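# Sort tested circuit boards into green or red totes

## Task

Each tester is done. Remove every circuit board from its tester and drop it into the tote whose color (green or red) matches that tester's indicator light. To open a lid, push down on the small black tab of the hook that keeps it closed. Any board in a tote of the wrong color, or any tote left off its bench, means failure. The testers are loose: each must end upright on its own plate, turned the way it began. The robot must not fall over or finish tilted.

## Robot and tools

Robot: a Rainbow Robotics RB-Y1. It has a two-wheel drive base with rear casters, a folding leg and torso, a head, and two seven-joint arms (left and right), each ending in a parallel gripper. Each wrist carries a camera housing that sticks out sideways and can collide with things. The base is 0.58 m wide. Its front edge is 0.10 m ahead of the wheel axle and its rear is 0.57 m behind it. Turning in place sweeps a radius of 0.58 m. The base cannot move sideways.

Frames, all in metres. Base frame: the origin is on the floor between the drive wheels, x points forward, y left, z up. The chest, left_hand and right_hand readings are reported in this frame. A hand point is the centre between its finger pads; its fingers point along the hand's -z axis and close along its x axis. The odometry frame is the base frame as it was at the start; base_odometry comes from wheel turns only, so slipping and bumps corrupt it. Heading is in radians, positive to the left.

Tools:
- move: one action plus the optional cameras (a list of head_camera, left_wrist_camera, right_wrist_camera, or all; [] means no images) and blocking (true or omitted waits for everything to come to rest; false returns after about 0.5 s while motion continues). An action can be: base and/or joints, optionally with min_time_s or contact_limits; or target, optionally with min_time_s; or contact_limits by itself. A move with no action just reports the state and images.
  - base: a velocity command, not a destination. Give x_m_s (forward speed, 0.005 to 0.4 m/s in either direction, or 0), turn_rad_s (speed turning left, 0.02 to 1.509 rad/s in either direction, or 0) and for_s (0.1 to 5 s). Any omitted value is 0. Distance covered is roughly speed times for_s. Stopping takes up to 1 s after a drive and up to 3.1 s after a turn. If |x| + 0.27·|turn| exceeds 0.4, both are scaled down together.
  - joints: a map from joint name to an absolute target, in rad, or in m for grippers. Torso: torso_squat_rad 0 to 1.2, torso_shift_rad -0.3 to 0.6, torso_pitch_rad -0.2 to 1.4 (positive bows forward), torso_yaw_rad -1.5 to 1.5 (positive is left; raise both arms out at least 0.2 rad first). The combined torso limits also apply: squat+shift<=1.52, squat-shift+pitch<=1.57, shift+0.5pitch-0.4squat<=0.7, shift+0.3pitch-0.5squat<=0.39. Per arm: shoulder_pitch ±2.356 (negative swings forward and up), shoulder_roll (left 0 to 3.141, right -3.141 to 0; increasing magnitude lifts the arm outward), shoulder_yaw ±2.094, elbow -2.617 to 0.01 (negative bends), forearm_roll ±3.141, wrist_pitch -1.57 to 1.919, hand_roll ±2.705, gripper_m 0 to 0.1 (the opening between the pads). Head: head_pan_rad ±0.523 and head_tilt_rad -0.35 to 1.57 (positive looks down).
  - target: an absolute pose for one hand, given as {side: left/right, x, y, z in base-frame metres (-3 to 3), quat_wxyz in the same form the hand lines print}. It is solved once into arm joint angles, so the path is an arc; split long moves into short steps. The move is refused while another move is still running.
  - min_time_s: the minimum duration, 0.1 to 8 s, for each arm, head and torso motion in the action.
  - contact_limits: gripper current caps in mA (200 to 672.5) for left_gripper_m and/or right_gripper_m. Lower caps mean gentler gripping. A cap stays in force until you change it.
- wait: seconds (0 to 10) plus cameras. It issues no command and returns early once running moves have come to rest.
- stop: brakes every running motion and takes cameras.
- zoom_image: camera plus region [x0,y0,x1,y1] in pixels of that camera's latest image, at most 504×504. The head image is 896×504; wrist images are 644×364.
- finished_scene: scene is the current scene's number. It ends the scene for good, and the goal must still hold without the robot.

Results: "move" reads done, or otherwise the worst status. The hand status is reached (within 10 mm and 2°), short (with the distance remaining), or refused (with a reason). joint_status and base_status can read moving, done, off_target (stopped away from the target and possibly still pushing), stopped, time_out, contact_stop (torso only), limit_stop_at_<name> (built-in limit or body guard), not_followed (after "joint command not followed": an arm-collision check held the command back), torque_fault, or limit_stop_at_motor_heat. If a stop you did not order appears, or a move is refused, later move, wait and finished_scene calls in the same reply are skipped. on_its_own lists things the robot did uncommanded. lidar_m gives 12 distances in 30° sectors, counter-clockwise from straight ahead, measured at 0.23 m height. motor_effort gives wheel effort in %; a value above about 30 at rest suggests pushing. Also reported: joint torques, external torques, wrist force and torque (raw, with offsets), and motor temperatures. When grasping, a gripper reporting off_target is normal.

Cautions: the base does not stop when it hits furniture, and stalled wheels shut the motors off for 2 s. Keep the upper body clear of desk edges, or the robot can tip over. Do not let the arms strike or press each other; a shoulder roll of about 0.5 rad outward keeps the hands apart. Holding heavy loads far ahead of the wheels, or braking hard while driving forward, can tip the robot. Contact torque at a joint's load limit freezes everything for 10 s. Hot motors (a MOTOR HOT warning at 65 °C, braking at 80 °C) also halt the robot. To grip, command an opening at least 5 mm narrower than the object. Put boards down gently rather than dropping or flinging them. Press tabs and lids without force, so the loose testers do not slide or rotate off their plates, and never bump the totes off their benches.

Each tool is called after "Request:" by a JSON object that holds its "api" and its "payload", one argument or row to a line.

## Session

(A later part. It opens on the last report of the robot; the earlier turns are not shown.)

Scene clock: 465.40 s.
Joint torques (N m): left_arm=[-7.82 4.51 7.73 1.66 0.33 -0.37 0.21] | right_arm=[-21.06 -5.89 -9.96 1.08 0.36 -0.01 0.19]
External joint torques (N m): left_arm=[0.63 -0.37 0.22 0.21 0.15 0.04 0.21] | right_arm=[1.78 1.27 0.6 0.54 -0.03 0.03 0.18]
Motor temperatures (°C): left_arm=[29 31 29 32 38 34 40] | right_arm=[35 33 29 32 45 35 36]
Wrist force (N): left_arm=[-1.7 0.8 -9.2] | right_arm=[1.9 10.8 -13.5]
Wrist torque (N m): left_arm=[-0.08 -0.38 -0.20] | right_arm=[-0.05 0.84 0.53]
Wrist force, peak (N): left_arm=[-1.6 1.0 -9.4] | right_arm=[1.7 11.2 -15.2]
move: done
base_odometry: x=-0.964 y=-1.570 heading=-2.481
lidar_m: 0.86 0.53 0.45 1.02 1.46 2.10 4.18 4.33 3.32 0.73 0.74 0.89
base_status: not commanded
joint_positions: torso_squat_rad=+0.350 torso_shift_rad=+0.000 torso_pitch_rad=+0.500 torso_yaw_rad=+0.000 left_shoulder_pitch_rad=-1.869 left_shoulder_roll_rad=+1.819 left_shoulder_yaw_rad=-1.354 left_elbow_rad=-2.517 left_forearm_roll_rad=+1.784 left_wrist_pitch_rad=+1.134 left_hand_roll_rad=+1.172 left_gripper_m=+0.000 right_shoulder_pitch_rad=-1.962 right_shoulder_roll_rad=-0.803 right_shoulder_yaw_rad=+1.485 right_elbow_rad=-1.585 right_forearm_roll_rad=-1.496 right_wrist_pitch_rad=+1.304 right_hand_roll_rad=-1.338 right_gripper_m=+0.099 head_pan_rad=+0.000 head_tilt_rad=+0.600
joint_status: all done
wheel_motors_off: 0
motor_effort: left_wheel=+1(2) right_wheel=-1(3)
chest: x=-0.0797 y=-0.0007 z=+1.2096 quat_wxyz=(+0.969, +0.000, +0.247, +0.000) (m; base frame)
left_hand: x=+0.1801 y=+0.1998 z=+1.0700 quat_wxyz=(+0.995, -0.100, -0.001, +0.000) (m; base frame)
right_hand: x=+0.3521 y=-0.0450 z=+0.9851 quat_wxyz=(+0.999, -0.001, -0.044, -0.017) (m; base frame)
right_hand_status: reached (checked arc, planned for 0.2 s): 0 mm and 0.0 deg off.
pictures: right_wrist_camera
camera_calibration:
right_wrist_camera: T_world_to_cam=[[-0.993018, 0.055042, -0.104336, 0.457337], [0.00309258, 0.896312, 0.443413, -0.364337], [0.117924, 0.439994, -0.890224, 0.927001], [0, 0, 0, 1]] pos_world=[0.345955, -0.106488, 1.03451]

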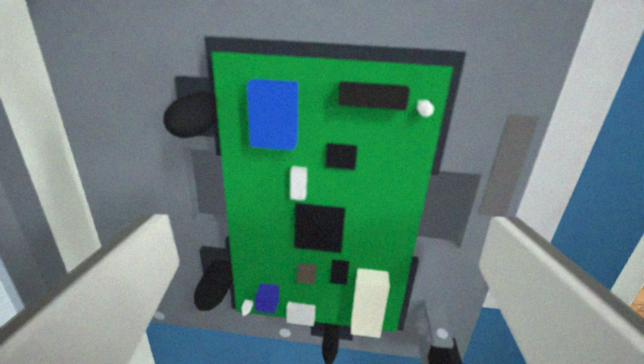

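Request:
{"api": "move", "payload": {
  "target": {"side":"right","x":0.354,"y":-0.045,"z":0.960,"quat_wxyz":[0.9989,-0.0008,-0.0436,-0.0174]},
  "min_time_s": 1,
  "cameras": []
}}

Request:
{"api": "move", "payload": {
  "joints": {"right_gripper_m":0.05},
  "cameras": []
}}

Request:
{"api": "move", "payload": {
  "target": {"side":"right","x":0.354,"y":-0.045,"z":0.968,"quat_wxyz":[0.9932,0.1078,-0.0433,-0.0215]},
  "min_time_s": 1,
  "cameras": []
}}

Request:
{"api": "move", "payload": {
  "target": {"side":"right","x":0.354,"y":-0.045,"z":0.967,"quat_wxyz":[0.9974,-0.053,-0.0444,-0.0152]},
  "min_time_s": 1,
  "cameras": []
}}

Request:
{"api": "move", "payload": {
  "target": {"side":"right","x":0.354,"y":-0.045,"z":0.974,"quat_wxyz":[0.9835,-0.1742,-0.0460,-0.0096]},
  "min_time_s": 1,
  "cameras": []
}}

Request:
{"api": "move", "payload": {
  "target": {"side":"right","x":0.354,"y":-0.045,"z":0.981,"quat_wxyz":[0.969,-0.2424,-0.0465,-0.0064]},
  "min_time_s": 1,
  "cameras": ["head_camera","right_wrist_camera"]
}}

Scene clock: 489.13 s.
Joint torques (N m): left_arm=[-7.78 4.62 7.61 1.55 0.27 -0.4 0.24] | right_arm=[-19.53 -4.52 -8.43 1.17 0.51 -0.33 0.26]
External joint torques (N m): left_arm=[0.67 -0.26 0.1 0.1 0.09 0.01 0.25] | right_arm=[3.43 2.62 1.96 0.86 0.13 -0.29 0.25]
Motor temperatures (°C): left_arm=[29 31 29 32 38 34 40] | right_arm=[35 33 29 32 45 35 36]
Wrist force (N): left_arm=[-1.7 0.9 -8.9] | right_arm=[1.7 10.7 -13.2]
Wrist torque (N m): left_arm=[-0.10 -0.37 -0.22] | right_arm=[-0.05 0.80 0.53]
Wrist force, peak (N): left_arm=[-1.8 1.4 -9.2] | right_arm=[1.6 11.2 -13.6]
move: done
base_odometry: x=-0.964 y=-1.570 heading=-2.481
lidar_m: 0.86 0.52 0.45 1.01 1.46 2.10 4.17 4.33 3.33 0.73 0.74 0.89
base_status: not commanded
joint_positions: torso_squat_rad=+0.350 torso_shift_rad=+0.000 torso_pitch_rad=+0.500 torso_yaw_rad=+0.000 left_shoulder_pitch_rad=-1.869 left_shoulder_roll_rad=+1.819 left_shoulder_yaw_rad=-1.354 left_elbow_rad=-2.517 left_forearm_roll_rad=+1.784 left_wrist_pitch_rad=+1.134 left_hand_roll_rad=+1.172 left_gripper_m=+0.000 right_shoulder_pitch_rad=-1.922 right_shoulder_roll_rad=-0.774 right_shoulder_yaw_rad=+1.509 right_elbow_rad=-1.546 right_forearm_roll_rad=-1.460 right_wrist_pitch_rad=+1.262 right_hand_roll_rad=-1.331 right_gripper_m=+0.099 head_pan_rad=+0.000 head_tilt_rad=+0.600
joint_status: all done
wheel_motors_off: 0
motor_effort: left_wheel=+1(2) right_wheel=-1(3)
chest: x=-0.0797 y=-0.0007 z=+1.2096 quat_wxyz=(+0.969, +0.000, +0.247, +0.000) (m; base frame)
left_hand: x=+0.1801 y=+0.1998 z=+1.0700 quat_wxyz=(+0.995, -0.100, -0.001, +0.000) (m; base frame)
right_hand: x=+0.3543 y=-0.0450 z=+0.9605 quat_wxyz=(+0.999, -0.001, -0.044, -0.018) (m; base frame)
right_hand_status: reached (checked arc, planned for 1.0 s): 1 mm and 0.1 deg off.
pictures: none
No camera images: "cameras" was empty.

Scene clock: 490.20 s.
Joint torques (N m): left_arm=[-7.73 4.23 7.66 1.57 0.31 -0.4 0.16] | right_arm=[-17.86 -3.93 -8.11 -3.05 -2.89 1.17 0.35]
External joint torques (N m): left_arm=[0.72 -0.66 0.15 0.12 0.14 0.01 0.16] | right_arm=[5.11 3.22 2.27 -3.36 -3.28 1.21 0.34]
Motor temperatures (°C): left_arm=[29 31 29 32 38 34 40] | right_arm=[35 33 29 32 45 35 36]
Wrist force (N): left_arm=[-1.5 1.1 -9.0] | right_arm=[14.6 11.9 -13.2]
Wrist torque (N m): left_arm=[-0.13 -0.34 -0.21] | right_arm=[0.00 0.42 0.37]
Wrist force, peak (N): left_arm=[-1.9 1.1 -9.3] | right_arm=[23.4 13.7 -17.7]
move: off_target
base_odometry: x=-0.964 y=-1.570 heading=-2.481
lidar_m: 0.86 0.53 0.46 1.01 1.46 2.11 4.18 4.33 3.34 0.72 0.73 0.88
base_status: not commanded
joint_positions: torso_squat_rad=+0.350 torso_shift_rad=+0.000 torso_pitch_rad=+0.500 torso_yaw_rad=+0.000 left_shoulder_pitch_rad=-1.869 left_shoulder_roll_rad=+1.819 left_shoulder_yaw_rad=-1.354 left_elbow_rad=-2.517 left_forearm_roll_rad=+1.784 left_wrist_pitch_rad=+1.134 left_hand_roll_rad=+1.172 left_gripper_m=+0.000 right_shoulder_pitch_rad=-1.922 right_shoulder_roll_rad=-0.774 right_shoulder_yaw_rad=+1.509 right_elbow_rad=-1.545 right_forearm_roll_rad=-1.459 right_wrist_pitch_rad=+1.261 right_hand_roll_rad=-1.331 right_gripper_m=+0.070 head_pan_rad=+0.000 head_tilt_rad=+0.600
joint_status: right_gripper_m off_target (ended at +0.070, target +0.050)
wheel_motors_off: 0
motor_effort: left_wheel=+0(2) right_wheel=-4(4)
chest: x=-0.0796 y=-0.0007 z=+1.2096 quat_wxyz=(+0.969, +0.000, +0.247, +0.000) (m; base frame)
left_hand: x=+0.1802 y=+0.1998 z=+1.0699 quat_wxyz=(+0.995, -0.100, -0.001, +0.000) (m; base frame)
right_hand: x=+0.3550 y=-0.0451 z=+0.9606 quat_wxyz=(+0.999, -0.001, -0.045, -0.018) (m; base frame)
pictures: none
No camera images: "cameras" was empty.

Scene clock: 491.53 s.
Joint torques (N m): left_arm=[-7.51 4.51 7.73 1.64 0.39 -0.4 0.2] | right_arm=[-20.4 -4.05 -14.22 -2.11 -1.18 -2.76 -0.04]
External joint torques (N m): left_arm=[0.93 -0.38 0.22 0.18 0.22 0.01 0.2] | right_arm=[1.54 3.41 -3.21 -1.89 -1.43 -2.28 -0.05]
Motor temperatures (°C): left_arm=[29 31 29 32 38 34 40] | right_arm=[35 33 29 32 45 35 36]
Wrist force (N): left_arm=[-1.6 1.0 -8.9] | right_arm=[3.1 -0.7 -12.1]
Wrist torque (N m): left_arm=[-0.09 -0.35 -0.21] | right_arm=[-0.22 0.74 0.92]
Wrist force, peak (N): left_arm=[-1.6 0.7 -9.4] | right_arm=[-1.1 20.5 -21.4]
move: done
base_odometry: x=-0.964 y=-1.570 heading=-2.481
lidar_m: 0.87 0.53 0.45 1.00 1.46 2.10 4.17 4.34 3.33 0.73 0.73 0.89
base_status: not commanded
joint_positions: torso_squat_rad=+0.350 torso_shift_rad=+0.000 torso_pitch_rad=+0.500 torso_yaw_rad=+0.000 left_shoulder_pitch_rad=-1.869 left_shoulder_roll_rad=+1.819 left_shoulder_yaw_rad=-1.354 left_elbow_rad=-2.517 left_forearm_roll_rad=+1.784 left_wrist_pitch_rad=+1.134 left_hand_roll_rad=+1.172 left_gripper_m=+0.000 right_shoulder_pitch_rad=-1.836 right_shoulder_roll_rad=-0.930 right_shoulder_yaw_rad=+1.438 right_elbow_rad=-1.662 right_forearm_roll_rad=-1.487 right_wrist_pitch_rad=+1.082 right_hand_roll_rad=-1.271 right_gripper_m=+0.070 head_pan_rad=+0.000 head_tilt_rad=+0.600
joint_status: all done
wheel_motors_off: 0
motor_effort: left_wheel=+1(3) right_wheel=-2(4)
chest: x=-0.0797 y=-0.0008 z=+1.2096 quat_wxyz=(+0.969, +0.001, +0.247, +0.000) (m; base frame)
left_hand: x=+0.1801 y=+0.1997 z=+1.0700 quat_wxyz=(+0.995, -0.100, -0.001, +0.000) (m; base frame)
right_hand: x=+0.3542 y=-0.0460 z=+0.9681 quat_wxyz=(+0.993, +0.106, -0.044, -0.022) (m; base frame)
right_hand_status: reached (checked arc, planned for 1.0 s): 1 mm and 0.2 deg off.
pictures: none
No camera images: "cameras" was empty.

Scene clock: 492.87 s.
Joint torques (N m): left_arm=[-7.84 4.49 7.62 1.59 0.38 -0.39 0.15] | right_arm=[-21.59 -11.13 -4.84 3.03 1.97 3.25 0.42]
External joint torques (N m): left_arm=[0.61 -0.39 0.11 0.14 0.2 0.02 0.15] | right_arm=[1.75 -4 5.2 2.37 1.53 3.08 0.41]
Motor temperatures (°C): left_arm=[29 31 29 32 38 34 40] | right_arm=[35 33 29 32 45 35 36]
Wrist force (N): left_arm=[-1.4 1.3 -9.1] | right_arm=[-2.3 23.7 -12.3]
Wrist torque (N m): left_arm=[-0.14 -0.34 -0.20] | right_arm=[0.26 0.88 -0.05]
Wrist force, peak (N): left_arm=[-1.8 1.1 -9.3] | right_arm=[-5.4 24.2 -18.8]
move: done
base_odometry: x=-0.964 y=-1.570 heading=-2.481
lidar_m: 0.87 0.53 0.45 1.01 1.45 2.10 4.18 4.34 3.33 0.72 0.74 0.89
base_status: not commanded
joint_positions: torso_squat_rad=+0.350 torso_shift_rad=+0.000 torso_pitch_rad=+0.500 torso_yaw_rad=+0.000 left_shoulder_pitch_rad=-1.869 left_shoulder_roll_rad=+1.819 left_shoulder_yaw_rad=-1.354 left_elbow_rad=-2.517 left_forearm_roll_rad=+1.784 left_wrist_pitch_rad=+1.134 left_hand_roll_rad=+1.172 left_gripper_m=+0.000 right_shoulder_pitch_rad=-1.972 right_shoulder_roll_rad=-0.701 right_shoulder_yaw_rad=+1.533 right_elbow_rad=-1.488 right_forearm_roll_rad=-1.471 right_wrist_pitch_rad=+1.359 right_hand_roll_rad=-1.344 right_gripper_m=+0.069 head_pan_rad=+0.000 head_tilt_rad=+0.600
joint_status: all done
wheel_motors_off: 0
motor_effort: left_wheel=+1(3) right_wheel=-2(4)
chest: x=-0.0797 y=-0.0006 z=+1.2096 quat_wxyz=(+0.969, +0.000, +0.247, +0.000) (m; base frame)
left_hand: x=+0.1801 y=+0.2000 z=+1.0700 quat_wxyz=(+0.995, -0.100, -0.001, +0.000) (m; base frame)
right_hand: x=+0.3536 y=-0.0435 z=+0.9673 quat_wxyz=(+0.998, -0.052, -0.044, -0.014) (m; base frame)
right_hand_status: reached (checked arc, planned for 1.0 s): 2 mm and 0.2 deg off.
pictures: none
No camera images: "cameras" was empty.

Scene clock: 494.20 s.
Joint torques (N m): left_arm=[-7.56 4.49 7.77 1.59 0.31 -0.4 0.16] | right_arm=[-23.38 -5.7 -7.19 2.28 0.05 0.68 0.32]
External joint torques (N m): left_arm=[0.89 -0.39 0.26 0.13 0.13 0.01 0.16] | right_arm=[0.57 1.57 1.61 0.89 -0.52 0.04 0.32]
Motor temperatures (°C): left_arm=[29 31 29 32 38 34 40] | right_arm=[35 33 29 32 45 35 36]
Wrist force (N): left_arm=[-1.7 1.0 -8.9] | right_arm=[1.2 13.0 -13.1]
Wrist torque (N m): left_arm=[-0.10 -0.37 -0.21] | right_arm=[-0.16 0.82 0.56]
Wrist force, peak (N): left_arm=[-1.7 1.1 -9.4] | right_arm=[-2.6 27.7 -13.2]
move: done
base_odometry: x=-0.964 y=-1.570 heading=-2.481
lidar_m: 0.87 0.53 0.45 1.03 1.46 2.11 4.18 4.34 3.32 0.72 0.74 0.89
base_status: not commanded
joint_positions: torso_squat_rad=+0.350 torso_shift_rad=+0.000 torso_pitch_rad=+0.500 torso_yaw_rad=+0.000 left_shoulder_pitch_rad=-1.869 left_shoulder_roll_rad=+1.819 left_shoulder_yaw_rad=-1.354 left_elbow_rad=-2.517 left_forearm_roll_rad=+1.784 left_wrist_pitch_rad=+1.134 left_hand_roll_rad=+1.172 left_gripper_m=+0.000 right_shoulder_pitch_rad=-2.046 right_shoulder_roll_rad=-0.514 right_shoulder_yaw_rad=+1.603 right_elbow_rad=-1.302 right_forearm_roll_rad=-1.483 right_wrist_pitch_rad=+1.554 right_hand_roll_rad=-1.337 right_gripper_m=+0.069 head_pan_rad=+0.000 head_tilt_rad=+0.600
joint_status: all done
wheel_motors_off: 0
motor_effort: left_wheel=+0(2) right_wheel=-3(3)
chest: x=-0.0798 y=-0.0007 z=+1.2096 quat_wxyz=(+0.969, +0.000, +0.247, +0.000) (m; base frame)
left_hand: x=+0.1801 y=+0.1999 z=+1.0700 quat_wxyz=(+0.995, -0.100, -0.001, +0.000) (m; base frame)
right_hand: x=+0.3536 y=-0.0451 z=+0.9744 quat_wxyz=(+0.984, -0.172, -0.048, -0.010) (m; base frame)
right_hand_status: reached (checked arc, planned for 1.0 s): 1 mm and 0.3 deg off.
pictures: none
No camera images: "cameras" was empty.

Scene clock: 495.53 s.
Joint torques (N m): left_arm=[-7.75 4.5 7.7 1.61 0.33 -0.39 0.13] | right_arm=[-26.48 -6.97 -7.37 3.34 1.64 0.42 0.35]
External joint torques (N m): left_arm=[0.7 -0.39 0.19 0.15 0.15 0.02 0.13] | right_arm=[-2.32 0.47 0.39 1.47 0.98 -0.47 0.35]
Motor temperatures (°C): left_arm=[29 31 29 32 38 34 40] | right_arm=[35 33 29 32 45 35 36]
Wrist force (N): left_arm=[-1.5 1.1 -9.0] | right_arm=[-5.6 14.4 -15.1]
Wrist torque (N m): left_arm=[-0.11 -0.34 -0.21] | right_arm=[-0.23 0.66 0.47]
Wrist force, peak (N): left_arm=[-1.6 0.8 -9.3] | right_arm=[2.3 13.7 -28.3]
move: done
base_odometry: x=-0.964 y=-1.570 heading=-2.481
lidar_m: 0.86 0.53 0.45 1.01 1.46 2.11 4.18 4.34 3.33 0.72 0.73 0.89
base_status: not commanded
joint_positions: torso_squat_rad=+0.350 torso_shift_rad=+0.000 torso_pitch_rad=+0.500 torso_yaw_rad=+0.000 left_shoulder_pitch_rad=-1.869 left_shoulder_roll_rad=+1.819 left_shoulder_yaw_rad=-1.354 left_elbow_rad=-2.517 left_forearm_roll_rad=+1.784 left_wrist_pitch_rad=+1.134 left_hand_roll_rad=+1.172 left_gripper_m=+0.000 right_shoulder_pitch_rad=-2.077 right_shoulder_roll_rad=-0.391 right_shoulder_yaw_rad=+1.646 right_elbow_rad=-1.153 right_forearm_roll_rad=-1.493 right_wrist_pitch_rad=+1.664 right_hand_roll_rad=-1.297 right_gripper_m=+0.068 head_pan_rad=+0.000 head_tilt_rad=+0.600
joint_status: all done
wheel_motors_off: 0
motor_effort: left_wheel=+0(2) right_wheel=-3(5)
chest: x=-0.0797 y=-0.0008 z=+1.2096 quat_wxyz=(+0.969, +0.000, +0.247, +0.000) (m; base frame)
left_hand: x=+0.1801 y=+0.1998 z=+1.0700 quat_wxyz=(+0.995, -0.100, -0.001, +0.000) (m; base frame)
right_hand: x=+0.3535 y=-0.0452 z=+0.9807 quat_wxyz=(+0.969, -0.242, -0.046, -0.006) (m; base frame)
right_hand_status: reached (checked arc, planned for 1.0 s): 1 mm and 0.1 deg off.
pictures: head_camera, right_wrist_camera
camera_calibration:
head_camera: T_world_to_cam=[[0.0365199, -0.998756, 0.0339508, -0.0505326], [-0.871723, -0.0484498, -0.487597, 0.760078], [0.488636, -0.0117887, -0.872408, 1.12088], [0, 0, 0, 1]] pos_world=[0.116721, -0.000430418, 1.35019]
right_wrist_camera: T_world_to_cam=[[-0.993083, -0.000167764, -0.117414, 0.468694], [0.00315528, 0.9996, -0.0281156, 0.104874], [0.117371, -0.0282916, -0.992685, 1.00246], [0, 0, 0, 1]] pos_world=[0.347462, -0.0763919, 1.05311]

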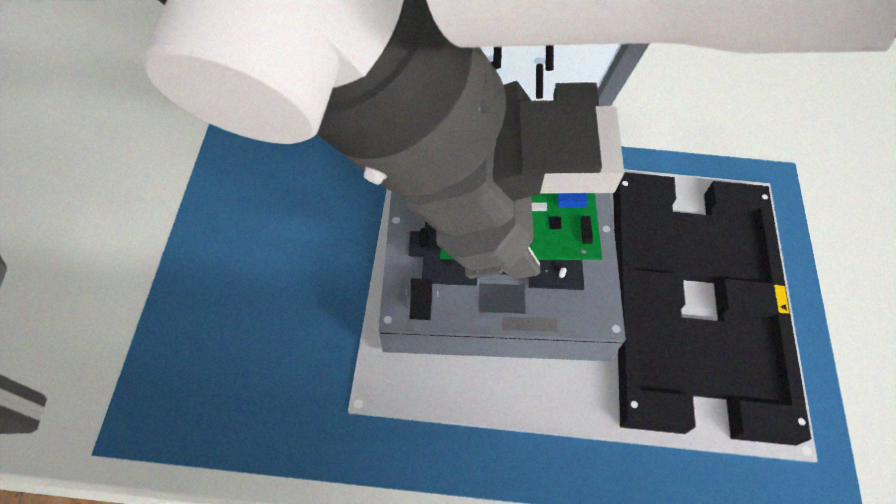

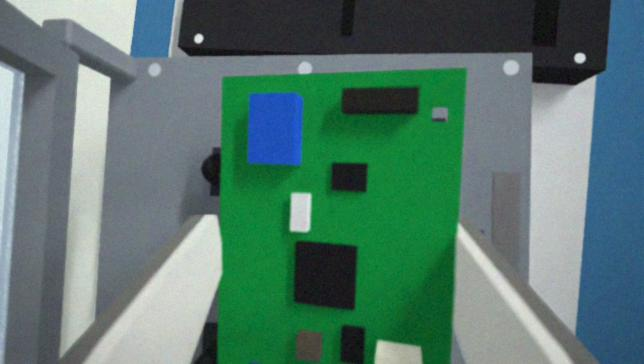

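Free. Lift, reset left arm, and back off.

Request:
{"api": "move", "payload": {
  "target": {"side":"right","x":0.351,"y":-0.045,"z":1.03,"quat_wxyz":[0.969,-0.2424,-0.0465,-0.0064]},
  "cameras": []
}}

Request:
{"api": "move", "payload": {
  "target": {"side":"right","x":0.29,"y":-0.08,"z":1.07,"quat_wxyz":[0.9839,-0.1735,-0.0429,-0.001]},
  "cameras": []
}}

Request:
{"api": "move", "payload": {
  "target": {"side":"right","x":0.25,"y":-0.2,"z":1.10,"quat_wxyz":[1,0,0,0]},
  "cameras": ["head_camera"]
}}

Request:
{"api": "move", "payload": {
  "joints": {"left_shoulder_pitch_rad":-1.748,"left_shoulder_roll_rad":1.841,"left_shoulder_yaw_rad":-1.442,"left_elbow_rad":-2.497,"left_forearm_roll_rad":1.651,"left_wrist_pitch_rad":1.023,"left_hand_roll_rad":1.099,"right_shoulder_pitch_rad":-2.05,"right_shoulder_roll_rad":-1.53,"right_shoulder_yaw_rad":1.361,"right_elbow_rad":-2.203,"right_forearm_roll_rad":-1.811,"right_wrist_pitch_rad":1.455,"right_hand_roll_rad":-1.202,"head_tilt_rad":0.15},
  "base": {"x_m_s":-0.4,"for_s":2.2},
  "cameras": ["head_camera","right_wrist_camera"]
}}

Request:
{"api": "move", "payload": {
  "base": {"turn_rad_s":1.35,"for_s":2.433},
  "cameras": ["head_camera"]
}}

Scene clock: 507.87 s.
Joint torques (N m): left_arm=[-7.82 4.44 7.74 1.55 0.33 -0.4 0.19] | right_arm=[-23.05 -7.18 -8.63 1.63 0.73 0.68 0.14]
External joint torques (N m): left_arm=[0.63 -0.44 0.23 0.1 0.15 0.01 0.19] | right_arm=[0.99 0.75 -0.41 -0.48 0.07 -0.22 0.14]
Motor temperatures (°C): left_arm=[29 31 29 32 38 34 40] | right_arm=[36 34 29 32 45 35 36]
Wrist force (N): left_arm=[-1.9 1.0 -8.8] | right_arm=[1.4 13.8 -13.0]
Wrist torque (N m): left_arm=[-0.13 -0.39 -0.20] | right_arm=[-0.22 0.81 0.51]
Wrist force, peak (N): left_arm=[-1.7 0.8 -9.4] | right_arm=[-0.5 19.5 -28.1]
move: done
base_odometry: x=-0.964 y=-1.570 heading=-2.481
lidar_m: 0.86 0.53 0.45 1.02 1.47 2.11 4.18 4.34 3.34 0.72 0.74 0.88
base_status: not commanded
joint_positions: torso_squat_rad=+0.350 torso_shift_rad=+0.000 torso_pitch_rad=+0.500 torso_yaw_rad=+0.000 left_shoulder_pitch_rad=-1.869 left_shoulder_roll_rad=+1.819 left_shoulder_yaw_rad=-1.354 left_elbow_rad=-2.517 left_forearm_roll_rad=+1.784 left_wrist_pitch_rad=+1.134 left_hand_roll_rad=+1.172 left_gripper_m=+0.000 right_shoulder_pitch_rad=-2.162 right_shoulder_roll_rad=-0.450 right_shoulder_yaw_rad=+1.599 right_elbow_rad=-1.226 right_forearm_roll_rad=-1.549 right_wrist_pitch_rad=+1.746 right_hand_roll_rad=-1.303 right_gripper_m=+0.068 head_pan_rad=+0.000 head_tilt_rad=+0.600
joint_status: all done
wheel_motors_off: 0
motor_effort: left_wheel=+0(3) right_wheel=-1(6)
chest: x=-0.0797 y=-0.0007 z=+1.2096 quat_wxyz=(+0.969, +0.000, +0.247, +0.000) (m; base frame)
left_hand: x=+0.1801 y=+0.1998 z=+1.0700 quat_wxyz=(+0.995, -0.100, -0.001, +0.000) (m; base frame)
right_hand: x=+0.3511 y=-0.0450 z=+1.0300 quat_wxyz=(+0.969, -0.243, -0.046, -0.006) (m; base frame)
right_hand_status: reached (checked arc, planned for 0.3 s): 0 mm and 0.0 deg off.
pictures: none
No camera images: "cameras" was empty.

Scene clock: 509.10 s.
Joint torques (N m): left_arm=[-7.62 4.47 7.72 1.53 0.3 -0.4 0.12] | right_arm=[-20.31 -5.15 -9.88 1.48 0.1 0.5 0.13]
External joint torques (N m): left_arm=[0.83 -0.41 0.21 0.08 0.13 0.02 0.13] | right_arm=[0.74 1.58 0.01 -0.28 -0.31 -0.21 0.12]
Motor temperatures (°C): left_arm=[29 31 29 32 38 34 40] | right_arm=[36 34 29 32 45 35 36]
Wrist force (N): left_arm=[-1.8 1.1 -8.8] | right_arm=[1.8 12.8 -13.2]
Wrist torque (N m): left_arm=[-0.11 -0.39 -0.21] | right_arm=[-0.16 0.85 0.54]
Wrist force, peak (N): left_arm=[-1.7 1.0 -9.3] | right_arm=[1.1 13.6 -13.7]
move: done
base_odometry: x=-0.964 y=-1.570 heading=-2.481
lidar_m: 0.87 0.53 0.45 1.01 1.46 2.11 4.17 4.34 3.33 0.72 0.73 0.89
base_status: not commanded
joint_positions: torso_squat_rad=+0.350 torso_shift_rad=+0.000 torso_pitch_rad=+0.500 torso_yaw_rad=+0.000 left_shoulder_pitch_rad=-1.869 left_shoulder_roll_rad=+1.819 left_shoulder_yaw_rad=-1.354 left_elbow_rad=-2.517 left_forearm_roll_rad=+1.784 left_wrist_pitch_rad=+1.134 left_hand_roll_rad=+1.172 left_gripper_m=+0.000 right_shoulder_pitch_rad=-2.192 right_shoulder_roll_rad=-0.786 right_shoulder_yaw_rad=+1.495 right_elbow_rad=-1.788 right_forearm_roll_rad=-1.646 right_wrist_pitch_rad=+1.714 right_hand_roll_rad=-1.533 right_gripper_m=+0.068 head_pan_rad=+0.000 head_tilt_rad=+0.600
joint_status: all done
wheel_motors_off: 0
motor_effort: left_wheel=+0(2) right_wheel=-2(3)
chest: x=-0.0798 y=-0.0007 z=+1.2096 quat_wxyz=(+0.969, +0.000, +0.247, +0.000) (m; base frame)
left_hand: x=+0.1801 y=+0.1998 z=+1.0700 quat_wxyz=(+0.995, -0.100, -0.001, +0.000) (m; base frame)
right_hand: x=+0.2899 y=-0.0800 z=+1.0702 quat_wxyz=(+0.984, -0.174, -0.042, -0.001) (m; base frame)
right_hand_status: reached (checked arc, planned for 0.9 s): 0 mm and 0.1 deg off.
pictures: none
No camera images: "cameras" was empty.

Scene clock: 510.50 s.
Joint torques (N m): left_arm=[-7.62 4.5 7.56 1.52 0.3 -0.38 0.1] | right_arm=[-12.06 -3.7 -10.4 1.97 -0.07 0.03 -0.16]
External joint torques (N m): left_arm=[0.83 -0.39 0.05 0.06 0.13 0.03 0.1] | right_arm=[2.31 1.3 -0.79 -0.34 -0.3 0.03 -0.16]
Motor temperatures (°C): left_arm=[29 31 29 32 38 34 40] | right_arm=[36 34 29 32 45 35 36]
Wrist force (N): left_arm=[-1.6 0.9 -8.7] | right_arm=[2.3 10.7 -13.6]
Wrist torque (N m): left_arm=[-0.10 -0.35 -0.22] | right_arm=[-0.06 0.87 0.53]
Wrist force, peak (N): left_arm=[-1.8 1.2 -9.3] | right_arm=[2.0 13.3 -13.4]
move: done
base_odometry: x=-0.964 y=-1.570 heading=-2.481
lidar_m: 0.86 0.53 0.44 1.01 1.46 2.10 4.17 4.34 3.33 0.73 0.74 0.89
base_status: not commanded
joint_positions: torso_squat_rad=+0.350 torso_shift_rad=+0.000 torso_pitch_rad=+0.500 torso_yaw_rad=+0.000 left_shoulder_pitch_rad=-1.869 left_shoulder_roll_rad=+1.819 left_shoulder_yaw_rad=-1.354 left_elbow_rad=-2.517 left_forearm_roll_rad=+1.784 left_wrist_pitch_rad=+1.134 left_hand_roll_rad=+1.172 left_gripper_m=+0.000 right_shoulder_pitch_rad=-2.046 right_shoulder_roll_rad=-1.529 right_shoulder_yaw_rad=+1.356 right_elbow_rad=-2.203 right_forearm_roll_rad=-1.811 right_wrist_pitch_rad=+1.457 right_hand_roll_rad=-1.202 right_gripper_m=+0.068 head_pan_rad=+0.000 head_tilt_rad=+0.600
joint_status: all done
wheel_motors_off: 0
motor_effort: left_wheel=+0(3) right_wheel=-2(3)
chest: x=-0.0798 y=-0.0008 z=+1.2096 quat_wxyz=(+0.969, +0.000, +0.247, +0.000) (m; base frame)
left_hand: x=+0.1801 y=+0.1998 z=+1.0700 quat_wxyz=(+0.995, -0.100, -0.001, +0.000) (m; base frame)
right_hand: x=+0.2501 y=-0.2000 z=+1.1001 quat_wxyz=(+1.000, +0.000, +0.000, +0.000) (m; base frame)
right_hand_status: reached (checked arc, planned for 1.1 s): 0 mm and 0.1 deg off.
pictures: head_camera
camera_calibration:
head_camera: T_world_to_cam=[[0.0365355, -0.998754, 0.0339847, -0.0505547], [-0.871681, -0.0484809, -0.487669, 0.760165], [0.488709, -0.0118066, -0.872367, 1.12085], [0, 0, 0, 1]] pos_world=[0.116697, -0.000404781, 1.35022]

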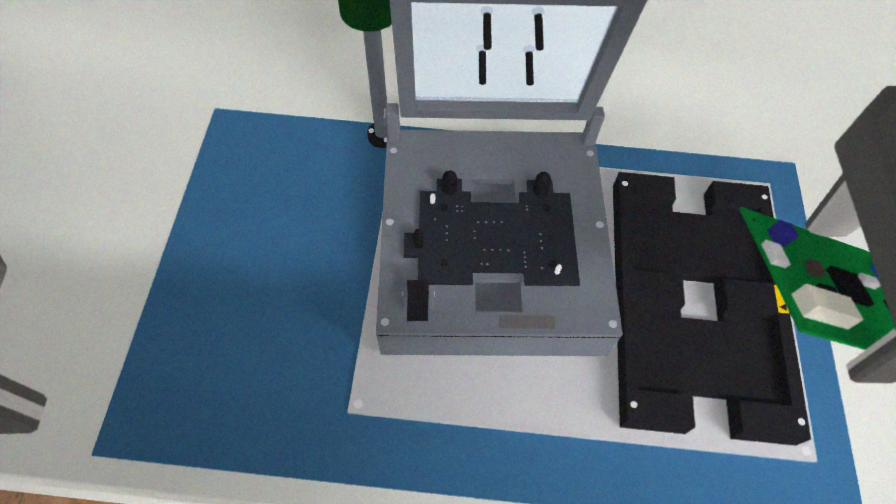

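Scene clock: 514.30 s.
Joint torques (N m): left_arm=[-7.47 6.25 7.22 0.33 0.38 -0.45 0.19] | right_arm=[-13.66 -4.56 -8.78 2.2 -0.1 -0.09 -0.25]
External joint torques (N m): left_arm=[0.7 0.11 -0.23 0.13 0.19 -0.05 0.19] | right_arm=[0.69 0.41 0.82 -0.12 -0.34 -0.09 -0.25]
Motor temperatures (°C): left_arm=[29 31 29 32 38 34 40] | right_arm=[36 34 29 31 45 35 36]
Wrist force (N): left_arm=[-1.6 1.1 -9.1] | right_arm=[2.1 10.5 -13.9]
Wrist torque (N m): left_arm=[-0.13 -0.40 -0.21] | right_arm=[-0.03 0.82 0.55]
Wrist force, peak (N): left_arm=[-2.1 1.7 -9.8] | right_arm=[2.4 11.2 -13.8]
move: done
base_odometry: x=-0.269 y=-1.030 heading=-2.481
lidar_m: 1.42 1.18 1.46 1.43 1.53 2.21 3.30 3.94 3.27 3.20 1.44 1.24
base_status: done (sent for 2.2 of 2.2 s)
joint_positions: torso_squat_rad=+0.350 torso_shift_rad=+0.000 torso_pitch_rad=+0.500 torso_yaw_rad=+0.000 left_shoulder_pitch_rad=-1.748 left_shoulder_roll_rad=+1.841 left_shoulder_yaw_rad=-1.442 left_elbow_rad=-2.497 left_forearm_roll_rad=+1.651 left_wrist_pitch_rad=+1.023 left_hand_roll_rad=+1.099 left_gripper_m=+0.000 right_shoulder_pitch_rad=-2.050 right_shoulder_roll_rad=-1.530 right_shoulder_yaw_rad=+1.361 right_elbow_rad=-2.203 right_forearm_roll_rad=-1.811 right_wrist_pitch_rad=+1.455 right_hand_roll_rad=-1.202 right_gripper_m=+0.068 head_pan_rad=+0.000 head_tilt_rad=+0.150
joint_status: all done
wheel_motors_off: 0
motor_effort: left_wheel=+3(31) right_wheel=-1(20)
chest: x=-0.0798 y=-0.0007 z=+1.2096 quat_wxyz=(+0.969, +0.000, +0.247, +0.000) (m; base frame)
left_hand: x=+0.1798 y=+0.2196 z=+1.0305 quat_wxyz=(+0.995, -0.101, +0.002, -0.001) (m; base frame)
right_hand: x=+0.2501 y=-0.2001 z=+1.1000 quat_wxyz=(+1.000, +0.000, +0.000, +0.000) (m; base frame)
pictures: head_camera, right_wrist_camera
camera_calibration:
head_camera: T_world_to_cam=[[0.0177161, -0.99876, 0.0465253, -0.0670857], [-0.572822, -0.0482777, -0.818257, 1.20403], [0.819489, -0.0121544, -0.572967, 0.69755], [0, 0, 0, 1]] pos_world=[0.11925, -0.00039622, 1.388]
right_wrist_camera: T_world_to_cam=[[-0.999619, 0.0209527, -0.0179726, 0.276445], [0.01081, 0.896187, 0.443544, -0.278053], [0.0254002, 0.443181, -0.896072, 1.13975], [0, 0, 0, 1]] pos_world=[0.250396, -0.261719, 1.14959]

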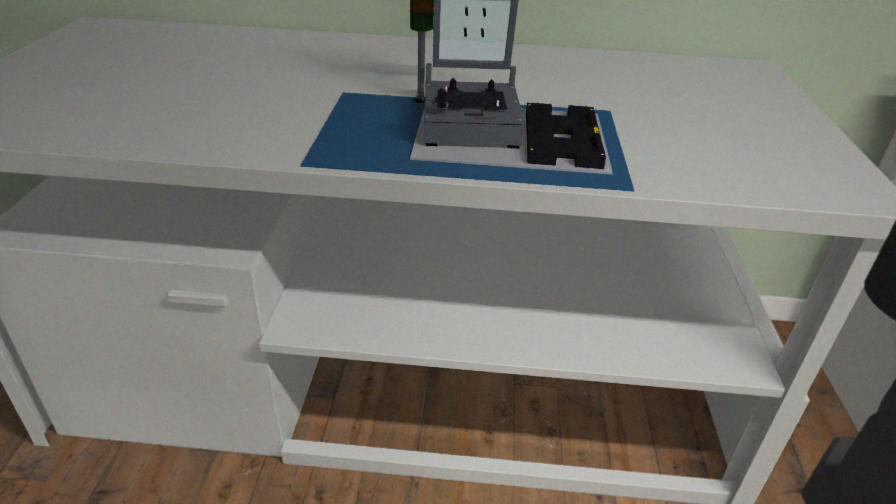

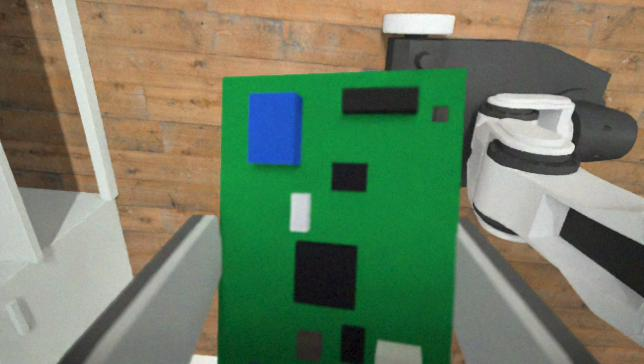

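Scene clock: 519.47 s.
Joint torques (N m): left_arm=[-7.59 6.31 7.28 0.37 0.43 -0.36 0.09] | right_arm=[-13.45 -4.59 -8.98 2.16 -0.11 -0.05 -0.18]
External joint torques (N m): left_arm=[0.58 0.18 -0.16 0.17 0.24 0.04 0.09] | right_arm=[0.91 0.38 0.63 -0.16 -0.35 -0.05 -0.18]
Motor temperatures (°C): left_arm=[29 31 29 32 38 34 40] | right_arm=[35 33 29 31 45 35 36]
Wrist force (N): left_arm=[-2.2 1.3 -9.0] | right_arm=[2.2 11.0 -13.4]
Wrist torque (N m): left_arm=[-0.16 -0.47 -0.20] | right_arm=[-0.09 0.85 0.53]
Wrist force, peak (N): left_arm=[-1.8 1.2 -9.4] | right_arm=[2.3 11.2 -13.9]
move: done
base_odometry: x=-0.269 y=-1.030 heading=+0.479
lidar_m: 3.30 3.33 3.45 3.19 1.70 1.24 1.75 1.20 1.39 1.44 1.46 1.83
base_status: done (sent for 2.43 of 2.43 s)
joint_positions: torso_squat_rad=+0.350 torso_shift_rad=+0.000 torso_pitch_rad=+0.500 torso_yaw_rad=+0.000 left_shoulder_pitch_rad=-1.748 left_shoulder_roll_rad=+1.841 left_shoulder_yaw_rad=-1.442 left_elbow_rad=-2.497 left_forearm_roll_rad=+1.651 left_wrist_pitch_rad=+1.023 left_hand_roll_rad=+1.099 left_gripper_m=+0.000 right_shoulder_pitch_rad=-2.050 right_shoulder_roll_rad=-1.530 right_shoulder_yaw_rad=+1.361 right_elbow_rad=-2.203 right_forearm_roll_rad=-1.811 right_wrist_pitch_rad=+1.455 right_hand_roll_rad=-1.202 right_gripper_m=+0.068 head_pan_rad=+0.000 head_tilt_rad=+0.150
joint_status: not commanded
wheel_motors_off: 0
motor_effort: left_wheel=+1(26) right_wheel=+3(27)
chest: x=-0.0798 y=-0.0007 z=+1.2096 quat_wxyz=(+0.969, +0.000, +0.247, +0.000) (m; base frame)
left_hand: x=+0.1798 y=+0.2196 z=+1.0305 quat_wxyz=(+0.995, -0.101, +0.002, -0.001) (m; base frame)
right_hand: x=+0.2501 y=-0.2001 z=+1.1000 quat_wxyz=(+1.000, +0.000, +0.000, +0.000) (m; base frame)
pictures: head_camera
camera_calibration:
head_camera: T_world_to_cam=[[0.0177242, -0.99876, 0.0465289, -0.0670851], [-0.57282, -0.0482853, -0.818258, 1.20403], [0.819489, -0.0121497, -0.572965, 0.697549], [0, 0, 0, 1]] pos_world=[0.119249, -0.000389762, 1.388]

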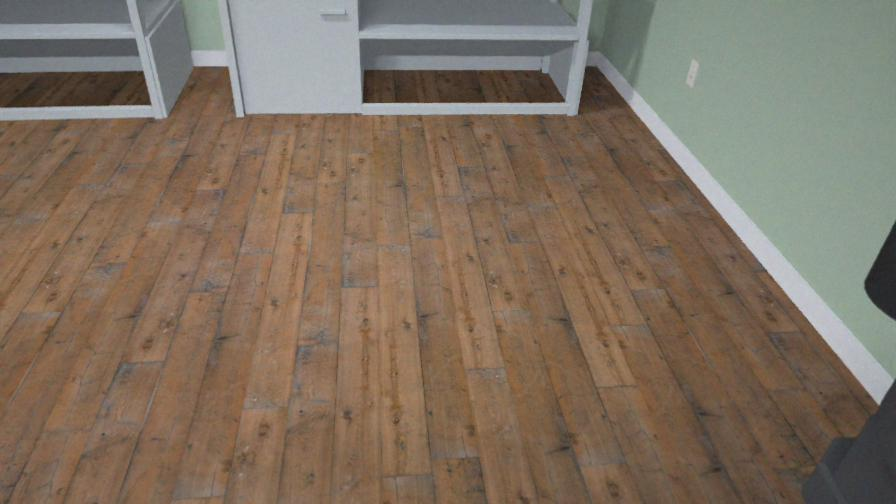

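Request:
{"api": "move", "payload": {
  "base": {"turn_rad_s":0.03,"for_s":1.0},
  "cameras": []
}}

Request:
{"api": "move", "payload": {
  "base": {"x_m_s":0.4,"for_s":5},
  "cameras": []
}}

Request:
{"api": "move", "payload": {
  "base": {"x_m_s":0.4,"for_s":0.918},
  "cameras": []
}}

Request:
{"api": "move", "payload": {
  "base": {"turn_rad_s":0.6,"for_s":0.54},
  "cameras": ["head_camera"]
}}

Scene clock: 530.47 s.
Joint torques (N m): left_arm=[-7.57 6.23 7.15 0.44 0.46 -0.37 0.1] | right_arm=[-13.64 -4.81 -9.1 2.18 -0.09 0.04 -0.2]
External joint torques (N m): left_arm=[0.6 0.09 -0.29 0.24 0.27 0.04 0.11] | right_arm=[0.72 0.16 0.5 -0.13 -0.32 0.04 -0.2]
Motor temperatures (°C): left_arm=[29 31 29 32 37 34 40] | right_arm=[35 33 29 31 45 35 36]
Wrist force (N): left_arm=[-1.8 1.2 -9.2] | right_arm=[2.1 10.8 -13.7]
Wrist torque (N m): left_arm=[-0.14 -0.41 -0.22] | right_arm=[-0.06 0.83 0.53]
Wrist force, peak (N): left_arm=[-1.7 1.2 -9.3] | right_arm=[2.2 11.0 -13.9]
move: done
base_odometry: x=-0.269 y=-1.030 heading=+0.509
lidar_m: 3.29 3.34 3.42 3.19 1.64 1.23 1.75 1.19 1.43 1.44 1.46 1.88
base_status: done (sent for 1 of 1 s)
joint_positions: torso_squat_rad=+0.350 torso_shift_rad=+0.000 torso_pitch_rad=+0.500 torso_yaw_rad=+0.000 left_shoulder_pitch_rad=-1.748 left_shoulder_roll_rad=+1.841 left_shoulder_yaw_rad=-1.442 left_elbow_rad=-2.497 left_forearm_roll_rad=+1.651 left_wrist_pitch_rad=+1.023 left_hand_roll_rad=+1.099 left_gripper_m=+0.000 right_shoulder_pitch_rad=-2.050 right_shoulder_roll_rad=-1.530 right_shoulder_yaw_rad=+1.361 right_elbow_rad=-2.203 right_forearm_roll_rad=-1.811 right_wrist_pitch_rad=+1.455 right_hand_roll_rad=-1.202 right_gripper_m=+0.068 head_pan_rad=+0.000 head_tilt_rad=+0.150
joint_status: not commanded
wheel_motors_off: 0
motor_effort: left_wheel=+1(16) right_wheel=+4(20)
chest: x=-0.0798 y=-0.0007 z=+1.2096 quat_wxyz=(+0.969, +0.000, +0.247, +0.000) (m; base frame)
left_hand: x=+0.1798 y=+0.2196 z=+1.0305 quat_wxyz=(+0.995, -0.101, +0.002, -0.001) (m; base frame)
right_hand: x=+0.2501 y=-0.2001 z=+1.1000 quat_wxyz=(+1.000, +0.000, +0.000, +0.000) (m; base frame)
pictures: none
No camera images: "cameras" was empty.

Scene clock: 536.83 s.
Joint torques (N m): left_arm=[-7.5 6.26 7.21 0.55 0.4 -0.44 0.12] | right_arm=[-13.32 -4.56 -8.74 2.12 -0.13 -0.02 -0.24]
External joint torques (N m): left_arm=[0.67 0.12 -0.23 0.35 0.2 -0.04 0.13] | right_arm=[1.03 0.42 0.86 -0.19 -0.36 -0.02 -0.24]
Motor temperatures (°C): left_arm=[29 31 29 32 37 34 40] | right_arm=[35 33 29 31 45 35 36]
Wrist force (N): left_arm=[-1.6 1.4 -8.9] | right_arm=[2.0 10.7 -13.7]
Wrist torque (N m): left_arm=[-0.16 -0.39 -0.20] | right_arm=[-0.07 0.85 0.53]
Wrist force, peak (N): left_arm=[-1.7 1.1 -9.4] | right_arm=[2.1 11.1 -13.9]
move: done
base_odometry: x=+1.477 y=-0.056 heading=+0.509
lidar_m: 1.45 1.33 1.77 3.35 3.43 3.24 3.11 1.98 1.35 1.25 1.27 1.52
base_status: done (sent for 5 of 5 s)
joint_positions: torso_squat_rad=+0.350 torso_shift_rad=+0.000 torso_pitch_rad=+0.500 torso_yaw_rad=+0.000 left_shoulder_pitch_rad=-1.748 left_shoulder_roll_rad=+1.841 left_shoulder_yaw_rad=-1.442 left_elbow_rad=-2.497 left_forearm_roll_rad=+1.651 left_wrist_pitch_rad=+1.023 left_hand_roll_rad=+1.099 left_gripper_m=+0.000 right_shoulder_pitch_rad=-2.050 right_shoulder_roll_rad=-1.530 right_shoulder_yaw_rad=+1.361 right_elbow_rad=-2.203 right_forearm_roll_rad=-1.811 right_wrist_pitch_rad=+1.455 right_hand_roll_rad=-1.202 right_gripper_m=+0.068 head_pan_rad=+0.000 head_tilt_rad=+0.150
joint_status: not commanded
wheel_motors_off: 0
motor_effort: left_wheel=+1(27) right_wheel=-3(30)
chest: x=-0.0797 y=-0.0007 z=+1.2096 quat_wxyz=(+0.969, +0.000, +0.247, +0.000) (m; base frame)
left_hand: x=+0.1798 y=+0.2196 z=+1.0305 quat_wxyz=(+0.995, -0.101, +0.002, -0.001) (m; base frame)
right_hand: x=+0.2501 y=-0.2001 z=+1.1000 quat_wxyz=(+1.000, +0.000, +0.000, +0.000) (m; base frame)
pictures: none
No camera images: "cameras" was empty.

Scene clock: 539.07 s.
Joint torques (N m): left_arm=[-7.46 6.09 7.15 0.44 0.44 -0.41 0.12] | right_arm=[-13.47 -4.64 -9.16 2.03 -0.14 0.02 -0.15]
External joint torques (N m): left_arm=[0.7 -0.05 -0.29 0.24 0.25 -0.01 0.13] | right_arm=[0.89 0.33 0.45 -0.29 -0.37 0.02 -0.15]
Motor temperatures (°C): left_arm=[29 31 29 32 37 34 40] | right_arm=[35 33 29 31 45 35 36]
Wrist force (N): left_arm=[-1.9 0.9 -8.9] | right_arm=[2.2 11.0 -13.3]
Wrist torque (N m): left_arm=[-0.10 -0.43 -0.20] | right_arm=[-0.10 0.86 0.53]
Wrist force, peak (N): left_arm=[-1.6 1.5 -9.4] | right_arm=[2.7 11.1 -13.8]
move: done
base_odometry: x=+1.781 y=+0.114 heading=+0.509
lidar_m: 1.61 0.99 1.25 2.64 3.47 3.57 3.45 1.93 1.31 1.22 1.24 1.23
base_status: done (sent for 0.93 of 0.93 s)
joint_positions: torso_squat_rad=+0.350 torso_shift_rad=+0.000 torso_pitch_rad=+0.500 torso_yaw_rad=+0.000 left_shoulder_pitch_rad=-1.748 left_shoulder_roll_rad=+1.841 left_shoulder_yaw_rad=-1.442 left_elbow_rad=-2.497 left_forearm_roll_rad=+1.651 left_wrist_pitch_rad=+1.023 left_hand_roll_rad=+1.099 left_gripper_m=+0.000 right_shoulder_pitch_rad=-2.050 right_shoulder_roll_rad=-1.530 right_shoulder_yaw_rad=+1.361 right_elbow_rad=-2.203 right_forearm_roll_rad=-1.811 right_wrist_pitch_rad=+1.455 right_hand_roll_rad=-1.202 right_gripper_m=+0.068 head_pan_rad=+0.000 head_tilt_rad=+0.150
joint_status: not commanded
wheel_motors_off: 0
motor_effort: left_wheel=+0(25) right_wheel=-2(18)
chest: x=-0.0797 y=-0.0007 z=+1.2096 quat_wxyz=(+0.969, +0.000, +0.247, +0.000) (m; base frame)
left_hand: x=+0.1798 y=+0.2196 z=+1.0305 quat_wxyz=(+0.995, -0.101, +0.002, -0.001) (m; base frame)
right_hand: x=+0.2502 y=-0.2001 z=+1.1000 quat_wxyz=(+1.000, +0.000, +0.000, +0.000) (m; base frame)
pictures: none
No camera images: "cameras" was empty.

Scene clock: 540.43 s.
Joint torques (N m): left_arm=[-7.48 6.19 7.38 0.34 0.43 -0.38 0.05] | right_arm=[-13.43 -4.82 -8.89 2.03 -0.18 -0.03 -0.16]
External joint torques (N m): left_arm=[0.69 0.05 -0.06 0.14 0.23 0.03 0.05] | right_arm=[0.92 0.15 0.71 -0.28 -0.41 -0.03 -0.16]
Motor temperatures (°C): left_arm=[29 31 29 32 37 34 40] | right_arm=[35 33 29 31 45 35 36]
Wrist force (N): left_arm=[-1.8 1.1 -9.0] | right_arm=[2.0 10.9 -13.7]
Wrist torque (N m): left_arm=[-0.13 -0.42 -0.20] | right_arm=[-0.09 0.83 0.53]
Wrist force, peak (N): left_arm=[-1.7 1.2 -9.3] | right_arm=[2.5 11.3 -13.5]
move: done
base_odometry: x=+1.781 y=+0.114 heading=+0.651
lidar_m: 0.99 1.01 1.56 3.39 3.59 3.51 3.44 1.67 1.26 1.22 1.23 1.22
base_status: done (sent for 0.53 of 0.53 s)
joint_positions: torso_squat_rad=+0.350 torso_shift_rad=+0.000 torso_pitch_rad=+0.500 torso_yaw_rad=+0.000 left_shoulder_pitch_rad=-1.748 left_shoulder_roll_rad=+1.841 left_shoulder_yaw_rad=-1.442 left_elbow_rad=-2.497 left_forearm_roll_rad=+1.651 left_wrist_pitch_rad=+1.023 left_hand_roll_rad=+1.099 left_gripper_m=+0.000 right_shoulder_pitch_rad=-2.050 right_shoulder_roll_rad=-1.530 right_shoulder_yaw_rad=+1.361 right_elbow_rad=-2.203 right_forearm_roll_rad=-1.811 right_wrist_pitch_rad=+1.455 right_hand_roll_rad=-1.202 right_gripper_m=+0.068 head_pan_rad=+0.000 head_tilt_rad=+0.150
joint_status: not commanded
wheel_motors_off: 0
motor_effort: left_wheel=-4(26) right_wheel=+0(25)
chest: x=-0.0797 y=-0.0007 z=+1.2096 quat_wxyz=(+0.969, +0.000, +0.247, +0.000) (m; base frame)
left_hand: x=+0.1798 y=+0.2196 z=+1.0305 quat_wxyz=(+0.995, -0.101, +0.002, -0.001) (m; base frame)
right_hand: x=+0.2502 y=-0.2001 z=+1.1000 quat_wxyz=(+1.000, +0.000, +0.000, +0.000) (m; base frame)
pictures: head_camera
camera_calibration:
head_camera: T_world_to_cam=[[0.0177388, -0.998759, 0.0465331, -0.0670854], [-0.572914, -0.0482958, -0.818191, 1.20396], [0.819423, -0.0121457, -0.57306, 0.697612], [0, 0, 0, 1]] pos_world=[0.119317, -0.000382966, 1.38797]

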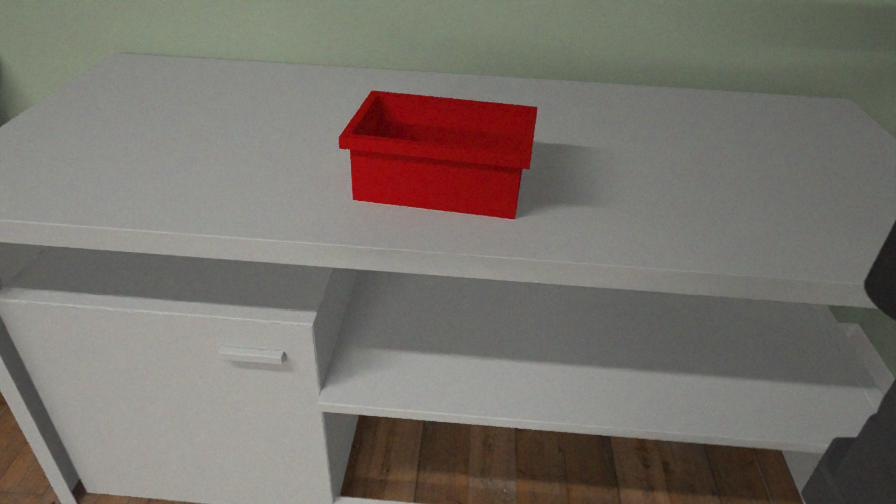

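Request:
{"api": "move", "payload": {
  "base": {"x_m_s":0.4,"for_s":1.737},
  "joints": {"head_tilt_rad":0.6},
  "cameras": ["head_camera"]
}}

Scene clock: 548.53 s.
Joint torques (N m): left_arm=[-7.4 5.83 7.15 0.33 0.35 -0.35 0.07] | right_arm=[-13.34 -4.72 -8.98 2.17 -0.08 -0.03 -0.21]
External joint torques (N m): left_arm=[0.77 -0.31 -0.29 0.13 0.16 0.05 0.08] | right_arm=[1.01 0.25 0.63 -0.15 -0.31 -0.03 -0.21]
Motor temperatures (°C): left_arm=[29 31 29 32 37 34 40] | right_arm=[35 33 29 31 45 35 36]
Wrist force (N): left_arm=[-1.9 1.3 -9.0] | right_arm=[2.0 10.7 -13.5]
Wrist torque (N m): left_arm=[-0.15 -0.44 -0.21] | right_arm=[-0.05 0.84 0.54]
Wrist force, peak (N): left_arm=[-1.9 1.1 -9.4] | right_arm=[2.8 11.2 -13.9]
move: done
base_odometry: x=+2.333 y=+0.535 heading=+0.651
lidar_m: 0.79 0.36 0.39 1.24 3.55 4.21 4.14 1.71 1.29 0.88 0.90 0.94
base_status: done (sent for 1.73 of 1.73 s)
joint_positions: torso_squat_rad=+0.350 torso_shift_rad=+0.000 torso_pitch_rad=+0.500 torso_yaw_rad=+0.000 left_shoulder_pitch_rad=-1.748 left_shoulder_roll_rad=+1.841 left_shoulder_yaw_rad=-1.442 left_elbow_rad=-2.497 left_forearm_roll_rad=+1.651 left_wrist_pitch_rad=+1.023 left_hand_roll_rad=+1.099 left_gripper_m=+0.000 right_shoulder_pitch_rad=-2.050 right_shoulder_roll_rad=-1.530 right_shoulder_yaw_rad=+1.361 right_elbow_rad=-2.203 right_forearm_roll_rad=-1.811 right_wrist_pitch_rad=+1.455 right_hand_roll_rad=-1.202 right_gripper_m=+0.068 head_pan_rad=+0.000 head_tilt_rad=+0.600
joint_status: all done
wheel_motors_off: 0
motor_effort: left_wheel=+1(27) right_wheel=-2(26)
chest: x=-0.0797 y=-0.0007 z=+1.2096 quat_wxyz=(+0.969, +0.000, +0.247, +0.000) (m; base frame)
left_hand: x=+0.1798 y=+0.2196 z=+1.0305 quat_wxyz=(+0.995, -0.101, +0.002, -0.001) (m; base frame)
right_hand: x=+0.2501 y=-0.2001 z=+1.1000 quat_wxyz=(+1.000, +0.000, +0.000, +0.000) (m; base frame)
pictures: head_camera
camera_calibration:
head_camera: T_world_to_cam=[[0.0365792, -0.998751, 0.0340425, -0.0505835], [-0.871707, -0.0485466, -0.487616, 0.760127], [0.48866, -0.0118385, -0.872394, 1.12085], [0, 0, 0, 1]] pos_world=[0.116743, -0.000349451, 1.3502]

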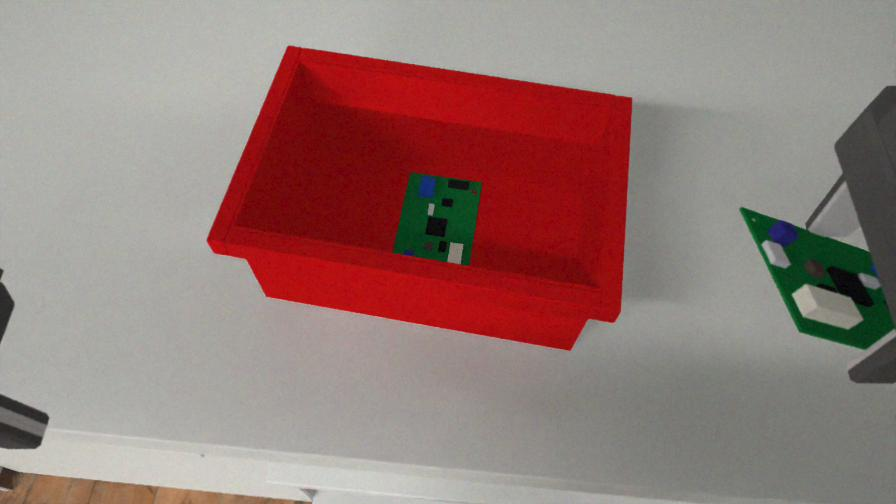

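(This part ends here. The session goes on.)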